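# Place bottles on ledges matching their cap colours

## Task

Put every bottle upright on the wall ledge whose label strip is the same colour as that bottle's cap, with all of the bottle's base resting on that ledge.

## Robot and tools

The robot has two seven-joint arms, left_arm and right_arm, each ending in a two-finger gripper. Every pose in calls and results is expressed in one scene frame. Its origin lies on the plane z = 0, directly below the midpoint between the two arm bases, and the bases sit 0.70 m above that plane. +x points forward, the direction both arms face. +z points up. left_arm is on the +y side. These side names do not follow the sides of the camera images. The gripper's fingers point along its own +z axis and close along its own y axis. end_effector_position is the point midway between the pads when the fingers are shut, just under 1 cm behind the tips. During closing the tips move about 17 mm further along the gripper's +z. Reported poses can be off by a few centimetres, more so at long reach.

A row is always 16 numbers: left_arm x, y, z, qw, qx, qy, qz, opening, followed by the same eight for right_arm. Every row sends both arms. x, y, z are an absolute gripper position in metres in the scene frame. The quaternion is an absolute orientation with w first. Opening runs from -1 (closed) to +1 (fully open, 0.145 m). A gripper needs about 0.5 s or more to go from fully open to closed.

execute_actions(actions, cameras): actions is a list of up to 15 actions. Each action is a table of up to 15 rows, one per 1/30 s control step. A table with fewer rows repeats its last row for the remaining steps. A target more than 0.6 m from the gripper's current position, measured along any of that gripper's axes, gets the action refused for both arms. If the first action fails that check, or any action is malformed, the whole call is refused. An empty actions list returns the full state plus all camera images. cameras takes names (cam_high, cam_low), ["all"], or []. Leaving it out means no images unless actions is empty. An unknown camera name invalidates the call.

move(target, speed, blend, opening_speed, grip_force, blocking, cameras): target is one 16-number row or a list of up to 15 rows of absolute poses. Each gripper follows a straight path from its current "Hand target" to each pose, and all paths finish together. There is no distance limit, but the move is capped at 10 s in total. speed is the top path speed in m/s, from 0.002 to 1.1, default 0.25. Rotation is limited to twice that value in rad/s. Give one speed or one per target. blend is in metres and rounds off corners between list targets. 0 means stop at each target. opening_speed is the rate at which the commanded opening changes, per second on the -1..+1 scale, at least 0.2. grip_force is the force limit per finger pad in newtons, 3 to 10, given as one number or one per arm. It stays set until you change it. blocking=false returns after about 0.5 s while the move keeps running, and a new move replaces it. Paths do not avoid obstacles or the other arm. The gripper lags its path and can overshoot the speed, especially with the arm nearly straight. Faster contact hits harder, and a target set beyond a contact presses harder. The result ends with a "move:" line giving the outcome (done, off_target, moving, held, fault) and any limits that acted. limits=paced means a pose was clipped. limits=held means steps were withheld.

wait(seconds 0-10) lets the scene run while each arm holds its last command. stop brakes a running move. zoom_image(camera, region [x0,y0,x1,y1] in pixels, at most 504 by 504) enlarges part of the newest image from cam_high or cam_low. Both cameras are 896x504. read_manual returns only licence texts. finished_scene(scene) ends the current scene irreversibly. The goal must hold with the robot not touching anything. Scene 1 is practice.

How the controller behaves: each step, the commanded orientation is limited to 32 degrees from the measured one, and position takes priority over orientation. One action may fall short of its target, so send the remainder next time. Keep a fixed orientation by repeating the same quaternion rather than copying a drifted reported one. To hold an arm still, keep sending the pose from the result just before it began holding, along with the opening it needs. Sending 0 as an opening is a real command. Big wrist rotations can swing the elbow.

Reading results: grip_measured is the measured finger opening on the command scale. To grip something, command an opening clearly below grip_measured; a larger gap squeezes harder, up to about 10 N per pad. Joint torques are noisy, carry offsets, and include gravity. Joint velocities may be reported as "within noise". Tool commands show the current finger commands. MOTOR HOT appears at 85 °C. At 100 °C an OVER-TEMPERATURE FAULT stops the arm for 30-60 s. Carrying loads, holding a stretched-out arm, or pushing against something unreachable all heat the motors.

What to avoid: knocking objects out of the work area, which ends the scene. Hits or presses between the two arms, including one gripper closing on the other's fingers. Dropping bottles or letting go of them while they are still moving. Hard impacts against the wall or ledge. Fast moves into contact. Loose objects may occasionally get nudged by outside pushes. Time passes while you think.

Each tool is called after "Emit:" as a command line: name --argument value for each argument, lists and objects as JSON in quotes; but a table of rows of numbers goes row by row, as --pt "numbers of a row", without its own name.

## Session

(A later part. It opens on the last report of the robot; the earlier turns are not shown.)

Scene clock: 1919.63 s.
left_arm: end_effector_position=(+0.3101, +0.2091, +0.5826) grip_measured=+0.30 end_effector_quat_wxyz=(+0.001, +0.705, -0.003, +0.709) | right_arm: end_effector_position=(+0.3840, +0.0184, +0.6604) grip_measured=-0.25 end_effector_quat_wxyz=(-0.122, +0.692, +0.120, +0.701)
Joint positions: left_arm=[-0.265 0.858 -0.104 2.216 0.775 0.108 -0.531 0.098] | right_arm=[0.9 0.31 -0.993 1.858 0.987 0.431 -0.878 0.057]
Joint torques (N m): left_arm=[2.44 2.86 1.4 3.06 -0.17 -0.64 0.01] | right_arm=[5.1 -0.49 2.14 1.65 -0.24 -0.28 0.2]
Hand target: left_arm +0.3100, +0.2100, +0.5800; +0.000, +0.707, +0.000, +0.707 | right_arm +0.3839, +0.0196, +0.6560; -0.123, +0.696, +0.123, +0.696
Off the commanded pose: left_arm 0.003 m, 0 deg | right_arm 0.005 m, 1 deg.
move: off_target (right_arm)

Emit:
move --pt "0.31 0.21 0.58 0 0.7071 0 0.7071 0.3 0.384 0.0195 0.659 -0.1228 0.6964 0.1228 0.6964 -0.6" --pt "0.31 0.21 0.58 0 0.7071 0 0.7071 0.3 0.384 0.0195 0.659 -0.1228 0.6964 0.1228 0.6964 0.3" --pt "0.31 0.21 0.58 0 0.7071 0 0.7071 0.3 0.309 -0.008 0.66 -0.1228 0.6964 0.1228 0.6964 0.3" --pt "0.32 0.20 0.62 0 0.7071 0 0.7071 0.3 0.32 -0.16 0.65 -0.0616 0.7044 0.0616 0.7044 0.3" --pt "0.32 0.16 0.65 0.0616 0.7044 -0.0616 0.7044 0.3 0.31 -0.21 0.58 0 0.7071 0 0.7071 0.3" --speed '[0.02, 0.05, 0.1, 0.12, 0.12]' --blend '[0, 0, 0.01, 0.03, 0]' --opening_speed 0.6 --cameras '["cam_low", "cam_high"]'

Emit:
zoom_image --camera "cam_low" --region '[470, 160, 570, 260]'

Emit:
zoom_image --camera "cam_high" --region '[460, 220, 560, 320]'

Scene clock: 1936.70 s.
left_arm: end_effector_position=(+0.3205, +0.1617, +0.6512) grip_measured=+0.30 end_effector_quat_wxyz=(+0.060, +0.703, -0.058, +0.707) | right_arm: end_effector_position=(+0.3098, -0.2095, +0.5786) grip_measured=+0.30 end_effector_quat_wxyz=(+0.000, +0.709, +0.003, +0.705)
Joint positions: left_arm=[0.122 0.86 -0.173 2.342 1.016 0.455 -0.581 0.098] | right_arm=[0.017 1.254 -0.585 2.21 0.968 -0.219 -0.804 0.098]
Joint torques (N m): left_arm=[4.36 3.71 1.21 3.12 -0.07 -0.47 0.22] | right_arm=[2.65 4.34 3.54 2.44 -0.38 -0.43 -0.18]
Hand target: left_arm +0.3200, +0.1600, +0.6501; +0.062, +0.704, -0.062, +0.705 | right_arm +0.3100, -0.2100, +0.5800; +0.000, +0.707, +0.000, +0.707
Off the commanded pose: left_arm 0.002 m, 1 deg | right_arm 0.001 m, 0 deg.
move: done

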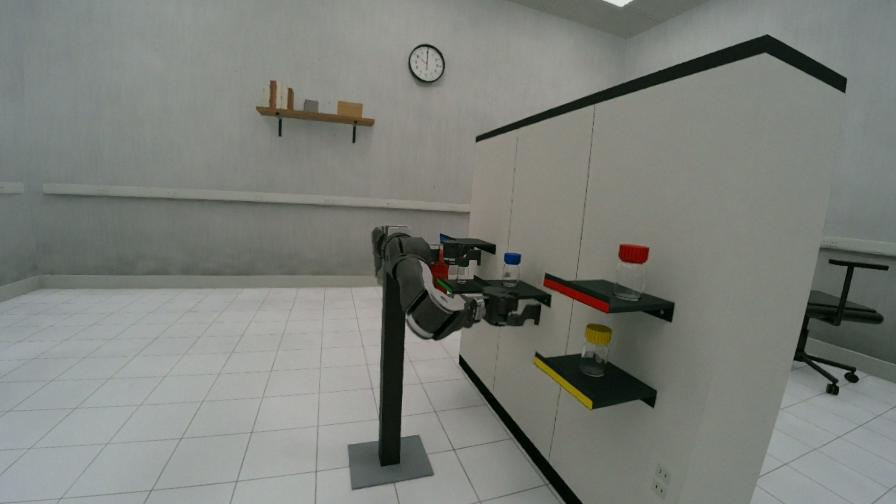

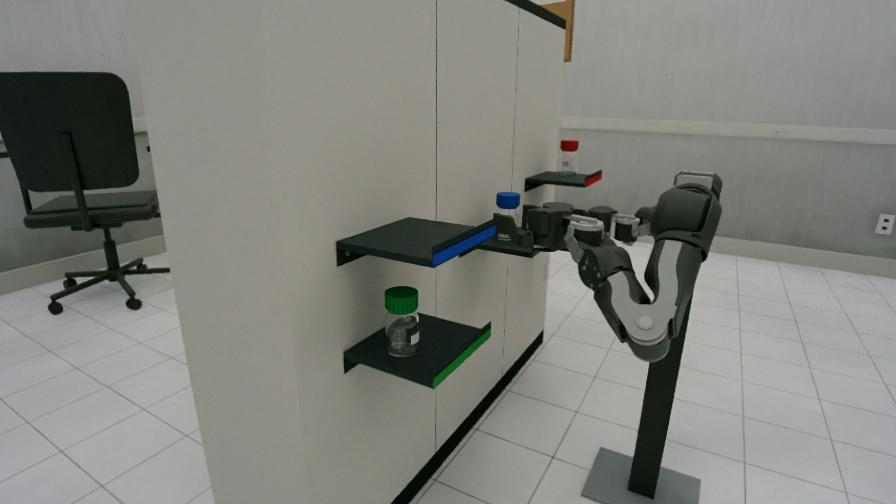

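Scaled by 5.040 from the camera's 896x504 image, which has a finer 1280x720 frame.

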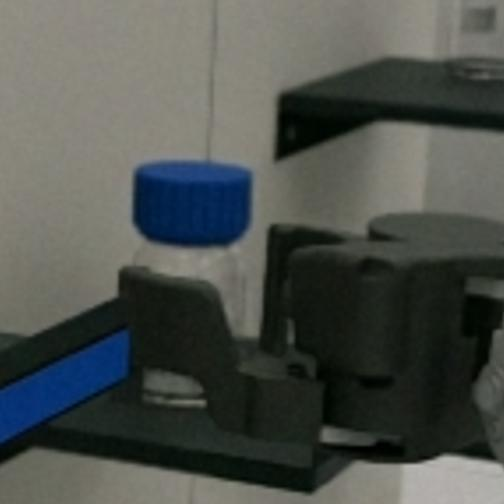

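Scaled by 5.040 from the camera's 896x504 image, which has a finer 1280x720 frame.

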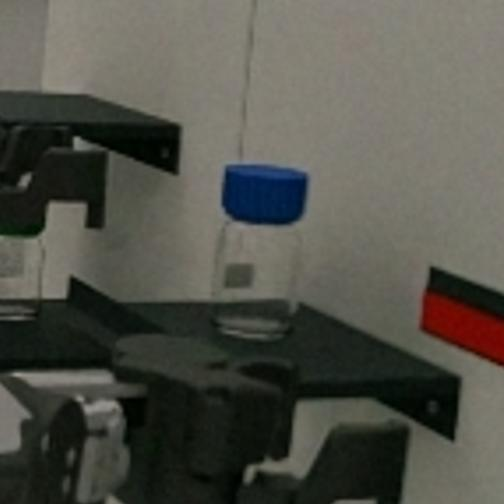

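Emit:
move --pt "0.311 0.048 0.65 0.1228 0.6964 -0.1228 0.6964 0.3 0.31 -0.21 0.58 0 0.7071 0 0.7071 0.3" --pt "0.385 0.0205 0.649 0.1228 0.6964 -0.1228 0.6964 0.3 0.31 -0.21 0.58 0 0.7071 0 0.7071 0.3" --speed '[0.12, 0.08]' --blend '[0.01, 0]' --cameras '["cam_low", "cam_high"]'

Emit:
zoom_image --camera "cam_low" --region '[470, 160, 570, 260]'

Emit:
zoom_image --camera "cam_high" --region '[460, 220, 560, 320]'

Scene clock: 1954.97 s.
left_arm: end_effector_position=(+0.3853, +0.0219, +0.6497) grip_measured=+0.30 end_effector_quat_wxyz=(+0.121, +0.697, -0.120, +0.697) | right_arm: end_effector_position=(+0.3098, -0.2095, +0.5786) grip_measured=+0.30 end_effector_quat_wxyz=(+0.000, +0.709, +0.003, +0.705)
Joint positions: left_arm=[0.683 0.358 -0.736 1.93 0.824 0.548 -0.646 0.098] | right_arm=[0.017 1.254 -0.585 2.21 0.968 -0.219 -0.804 0.098]
Joint torques (N m): left_arm=[7.87 -0.15 1.24 3.06 -0.19 -0.6 0.23] | right_arm=[2.62 4.15 3.56 2.51 -0.37 -0.44 -0.14]
Hand target: left_arm +0.3850, +0.0205, +0.6490; +0.123, +0.696, -0.123, +0.696 | right_arm +0.3100, -0.2100, +0.5800; +0.000, +0.707, +0.000, +0.707
Off the commanded pose: left_arm 0.002 m, 0 deg | right_arm 0.001 m, 0 deg.
move: done

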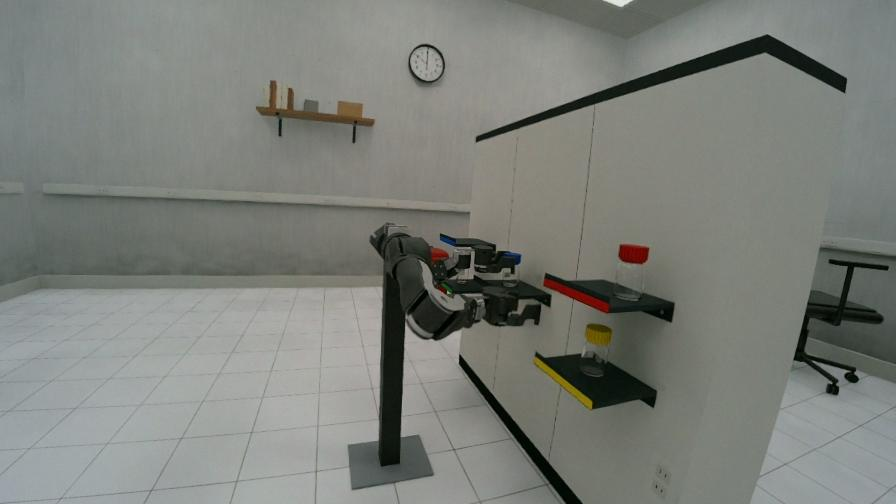

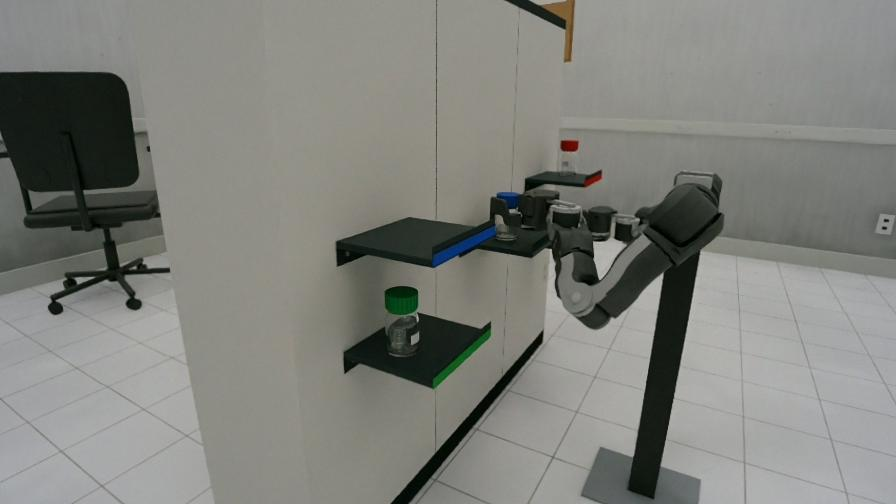

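Scaled by 5.040 from the camera's 896x504 image, which has a finer 1280x720 frame.

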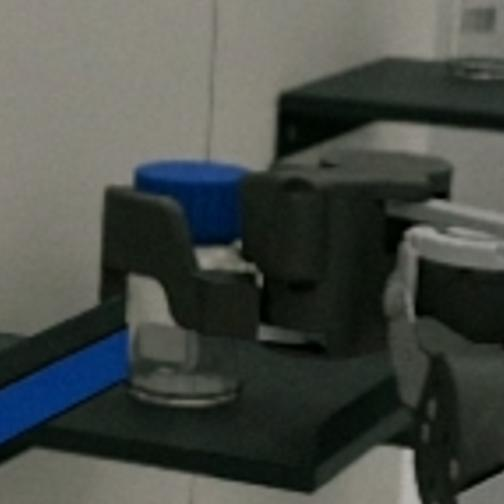

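Scaled by 5.040 from the camera's 896x504 image, which has a finer 1280x720 frame.

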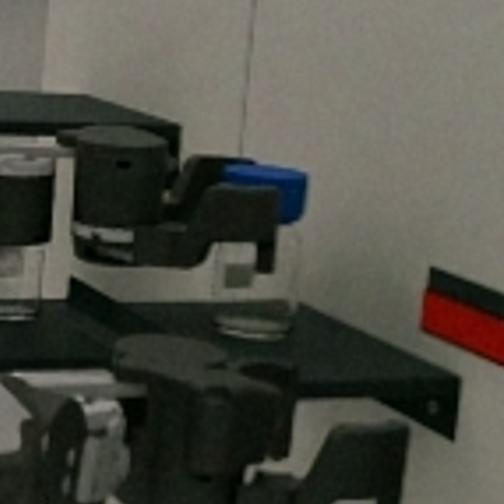

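Emit:
move --pt "0.3898 0.0222 0.649 0.1228 0.6964 -0.1228 0.6964 0.3 0.31 -0.21 0.58 0 0.7071 0 0.7071 0.3" --pt "0.3898 0.0222 0.649 0.1228 0.6964 -0.1228 0.6964 -0.5 0.31 -0.21 0.58 0 0.7071 0 0.7071 0.3" --pt "0.3898 0.0222 0.70 0.1228 0.6964 -0.1228 0.6964 -0.6 0.31 -0.21 0.58 0 0.7071 0 0.7071 0.3" --pt "0.375 0.09 0.75 0.0928 0.7010 -0.0928 0.7010 -0.6 0.31 -0.21 0.58 0 0.7071 0 0.7071 0.3" --pt "0.365 0.22 0.795 0 0.7071 0 0.7071 -0.6 0.31 -0.21 0.58 0 0.7071 0 0.7071 0.3" --speed '[0.05, 0.05, 0.08, 0.1, 0.1]' --blend '[0, 0, 0.01, 0.02, 0]' --opening_speed 0.7 --cameras '["cam_low", "cam_high"]'

Emit:
zoom_image --camera "cam_low" --region '[430, 110, 570, 230]'

Emit:
zoom_image --camera "cam_high" --region '[430, 190, 530, 290]'

Scene clock: 1995.00 s.
left_arm: end_effector_position=(+0.3653, +0.2214, +0.7951) grip_measured=-0.24 end_effector_quat_wxyz=(-0.004, +0.697, -0.001, +0.717) | right_arm: end_effector_position=(+0.3098, -0.2095, +0.5786) grip_measured=+0.30 end_effector_quat_wxyz=(+0.000, +0.709, +0.003, +0.705)
Joint positions: left_arm=[1.049 0.986 -0.367 2.016 1.584 0.782 -0.854 0.058] | right_arm=[0.017 1.254 -0.585 2.21 0.968 -0.219 -0.804 0.098]
Joint torques (N m): left_arm=[6.47 1.86 2.62 0.62 -0.11 -0.43 0.2] | right_arm=[2.65 4.21 3.51 2.45 -0.37 -0.43 -0.15]
Hand target: left_arm +0.3652, +0.2201, +0.7948; -0.001, +0.697, -0.003, +0.717 | right_arm +0.3100, -0.2100, +0.5800; +0.000, +0.707, +0.000, +0.707
Off the commanded pose: left_arm 0.001 m, 2 deg | right_arm 0.001 m, 0 deg.
joint sent to its limit (left arm) — joint 5 (forearm roll), upper limit; joint 6 (wrist pitch), upper limit. The joint targets still meet the commanded pose.
move: done; blend cut to 0 m at target 3

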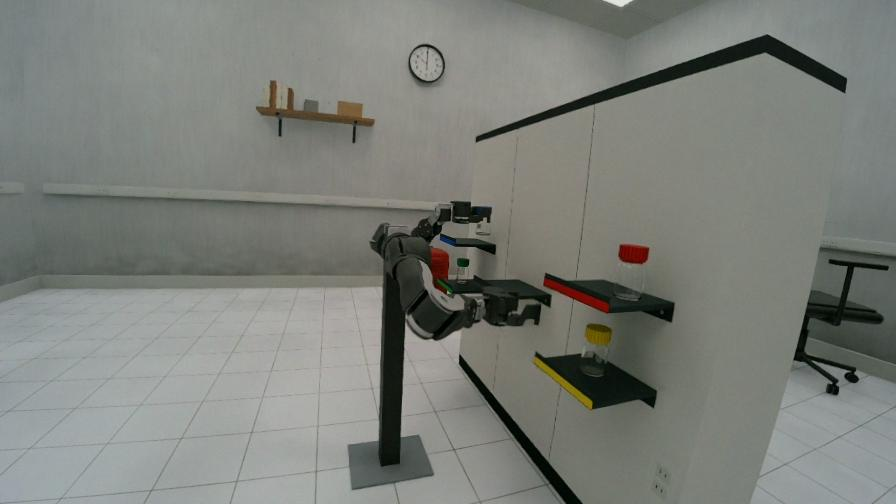

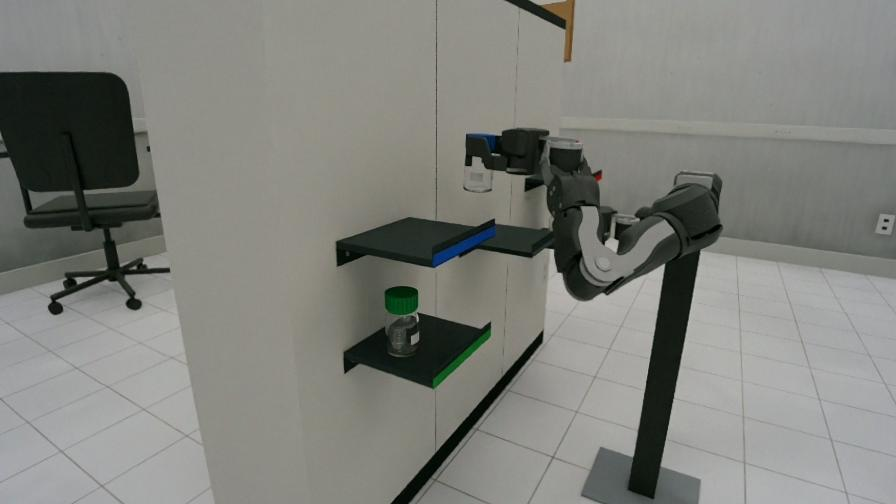

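Scaled by 3.600 from the camera's 896x504 image, which has a finer 1280x720 frame.

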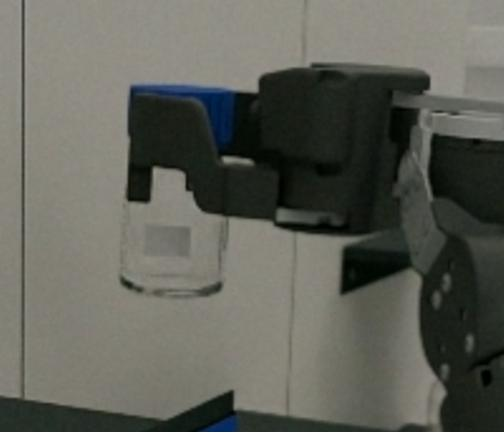

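Scaled by 5.040 from the camera's 896x504 image, which has a finer 1280x720 frame.

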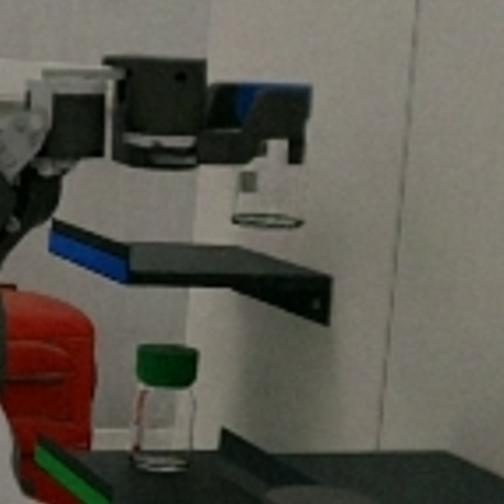

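Emit:
move --pt "0.378 0.32 0.80 0 0.7071 0 0.7071 -0.6 0.31 -0.21 0.58 0 0.7071 0 0.7071 0.3" --pt "0.383 0.388 0.798 0 0.7071 0 0.7071 -0.6 0.31 -0.21 0.58 0 0.7071 0 0.7071 0.3" --pt "0.383 0.388 0.765 0 0.7071 0 0.7071 -0.6 0.31 -0.21 0.58 0 0.7071 0 0.7071 0.3" --speed '[0.1, 0.1, 0.05]' --blend '[0.02, 0, 0]' --cameras '["cam_low", "cam_high"]'

Emit:
zoom_image --camera "cam_low" --region '[340, 130, 500, 270]'

Emit:
zoom_image --camera "cam_high" --region '[430, 190, 530, 290]'

Scene clock: 2009.30 s.
left_arm: end_effector_position=(+0.3837, +0.3873, +0.7611) grip_measured=-0.24 end_effector_quat_wxyz=(+0.002, +0.713, -0.001, +0.702) | right_arm: end_effector_position=(+0.3098, -0.2095, +0.5786) grip_measured=+0.30 end_effector_quat_wxyz=(+0.000, +0.709, +0.003, +0.705)
Joint positions: left_arm=[0.736 1.366 -0.229 1.433 1.324 0.498 0.105 0.058] | right_arm=[0.017 1.254 -0.585 2.21 0.968 -0.219 -0.804 0.098]
Joint torques (N m): left_arm=[5.92 6.11 4.05 1.88 0.2 -0.95 -0.05] | right_arm=[2.6 4.36 3.51 2.5 -0.37 -0.43 -0.14]
Hand target: left_arm +0.3829, +0.3880, +0.7651; +0.000, +0.707, +0.000, +0.707 | right_arm +0.3100, -0.2100, +0.5800; +0.000, +0.707, +0.000, +0.707
Off the commanded pose: left_arm 0.004 m, 1 deg | right_arm 0.001 m, 0 deg.
move: off_target (left_arm)

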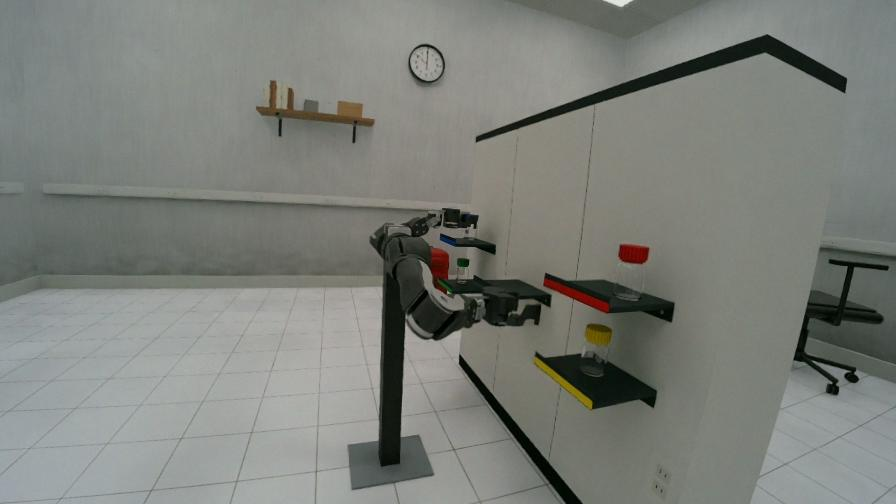

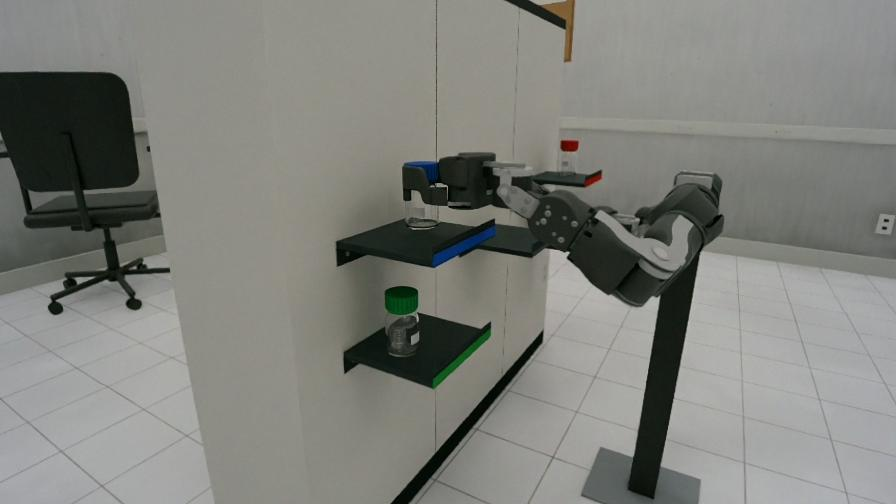

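Scaled by 3.150 from the camera's 896x504 image, which has a finer 1280x720 frame.

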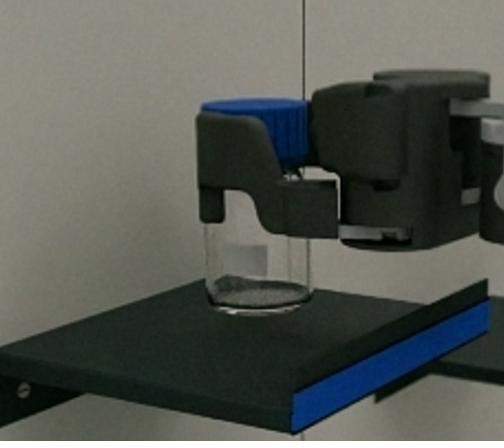

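Scaled by 5.040 from the camera's 896x504 image, which has a finer 1280x720 frame.

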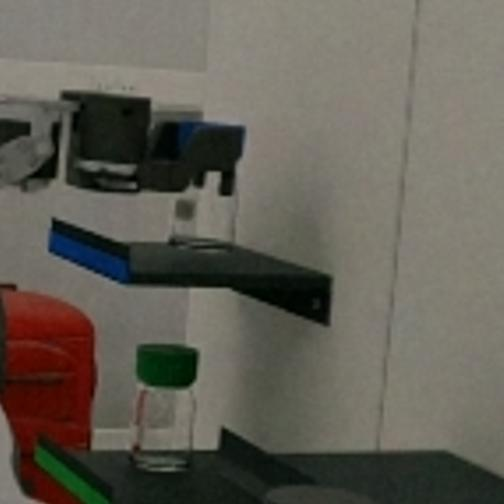

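Emit:
move --pt "0.383 0.388 0.753 0 0.7071 0 0.7071 -0.6 0.31 -0.21 0.58 0 0.7071 0 0.7071 0.3" --speed 0.03

Emit:
move --pt "0.383 0.388 0.746 0 0.7071 0 0.7071 -0.6 0.31 -0.21 0.58 0 0.7071 0 0.7071 0.3" --speed 0.02

Scene clock: 2017.57 s.
left_arm: end_effector_position=(+0.3833, +0.3869, +0.7528) grip_measured=-0.24 end_effector_quat_wxyz=(+0.003, +0.708, -0.002, +0.707) | right_arm: end_effector_position=(+0.3098, -0.2095, +0.5786) grip_measured=+0.30 end_effector_quat_wxyz=(+0.000, +0.709, +0.003, +0.705)
Joint positions: left_arm=[0.631 1.382 -0.181 1.45 1.347 0.43 0.099 0.058] | right_arm=[0.017 1.254 -0.585 2.21 0.968 -0.219 -0.804 0.098]
Joint torques (N m): left_arm=[4.84 6.84 3.49 1.57 0.22 -0.73 -0.08] | right_arm=[2.65 4.23 3.48 2.59 -0.37 -0.44 -0.17]
Hand target: left_arm +0.3830, +0.3880, +0.7529; +0.000, +0.707, +0.000, +0.707 | right_arm +0.3100, -0.2100, +0.5800; +0.000, +0.707, +0.000, +0.707
Off the commanded pose: left_arm 0.001 m, 0 deg | right_arm 0.001 m, 0 deg.
move: done

Scene clock: 2018.30 s.
left_arm: end_effector_position=(+0.3821, +0.3869, +0.7525) grip_measured=-0.24 end_effector_quat_wxyz=(+0.003, +0.699, -0.003, +0.715) | right_arm: end_effector_position=(+0.3098, -0.2095, +0.5786) grip_measured=+0.30 end_effector_quat_wxyz=(+0.000, +0.709, +0.003, +0.705)
Joint positions: left_arm=[0.584 1.406 -0.175 1.459 1.376 0.369 0.095 0.058] | right_arm=[0.017 1.254 -0.585 2.21 0.968 -0.219 -0.804 0.098]
Joint torques (N m): left_arm=[3.94 6.74 2.09 1.13 0.18 -0.35 -0.11] | right_arm=[2.62 4.21 3.48 2.5 -0.38 -0.44 -0.16]
Hand target: left_arm +0.3830, +0.3880, +0.7461; +0.000, +0.707, +0.000, +0.707 | right_arm +0.3100, -0.2100, +0.5800; +0.000, +0.707, +0.000, +0.707
Off the commanded pose: left_arm 0.007 m, 1 deg | right_arm 0.001 m, 0 deg.
move: off_target (left_arm)

Emit:
move --pt "0.383 0.388 0.751 0 0.7071 0 0.7071 -0.6 0.31 -0.21 0.58 0 0.7071 0 0.7071 0.3" --pt "0.383 0.388 0.751 0 0.7071 0 0.7071 0.3 0.31 -0.21 0.58 0 0.7071 0 0.7071 0.3" --pt "0.30 0.388 0.755 0 0.7071 0 0.7071 0.3 0.31 -0.21 0.58 0 0.7071 0 0.7071 0.3" --pt "0.27 0.34 0.76 0 0.7071 0 0.7071 0.3 0.31 -0.21 0.58 0 0.7071 0 0.7071 0.3" --speed '[0.02, 0.02, 0.08, 0.1]' --blend '[0, 0, 0.01, 0]' --opening_speed 0.6 --cameras '["cam_low", "cam_high"]'

Emit:
zoom_image --camera "cam_low" --region '[320, 140, 620, 400]'

Emit:
zoom_image --camera "cam_high" --region '[420, 190, 700, 420]'

Scene clock: 2033.73 s.
left_arm: end_effector_position=(+0.2704, +0.3386, +0.7601) grip_measured=+0.30 end_effector_quat_wxyz=(-0.005, +0.701, -0.019, +0.713) | right_arm: end_effector_position=(+0.3098, -0.2095, +0.5786) grip_measured=+0.30 end_effector_quat_wxyz=(+0.000, +0.709, +0.003, +0.705)
Joint positions: left_arm=[1.987 2.006 -1.506 2.057 1.586 0.459 -0.021 0.098] | right_arm=[0.017 1.254 -0.585 2.21 0.968 -0.219 -0.804 0.098]
Joint torques (N m): no reading
joint read past its limit (left arm) — joint 1 (shoulder pitch), upper limit.
move: done
The task's run has ended: the robot hit something too hard. This ends this scene only. If you have not yet called finished_scene for this scene, call it to go on to the next scene.

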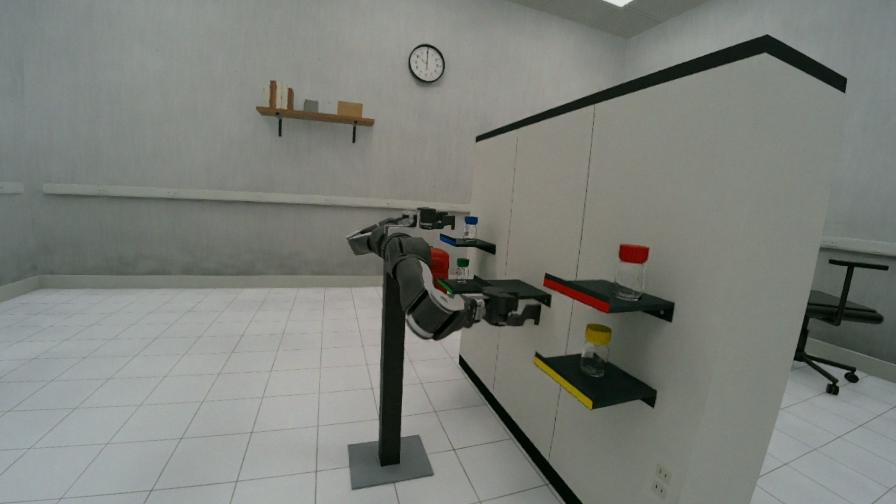

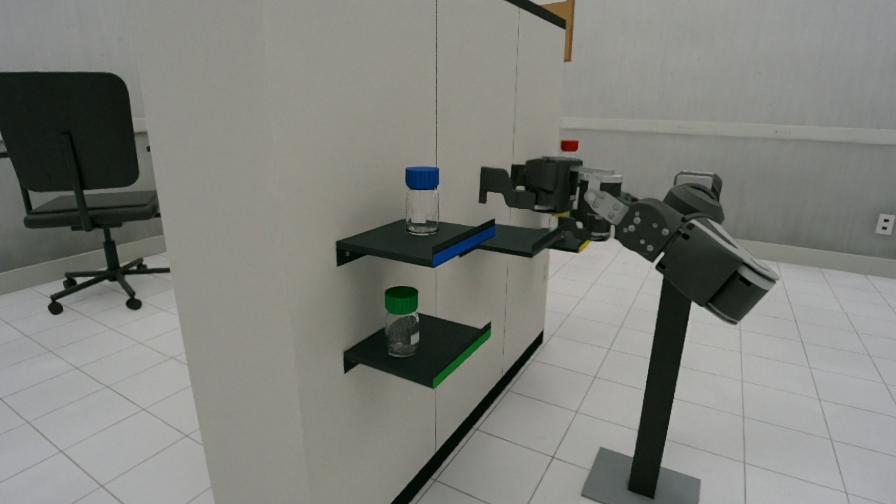

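This scene is finished. If you have not yet called finished_scene for this scene, call it to go on to the next scene.

This scene is finished. If you have not yet called finished_scene for this scene, call it to go on to the next scene.

Emit:
finished_scene --scene 1

The scene is finished: the task was done.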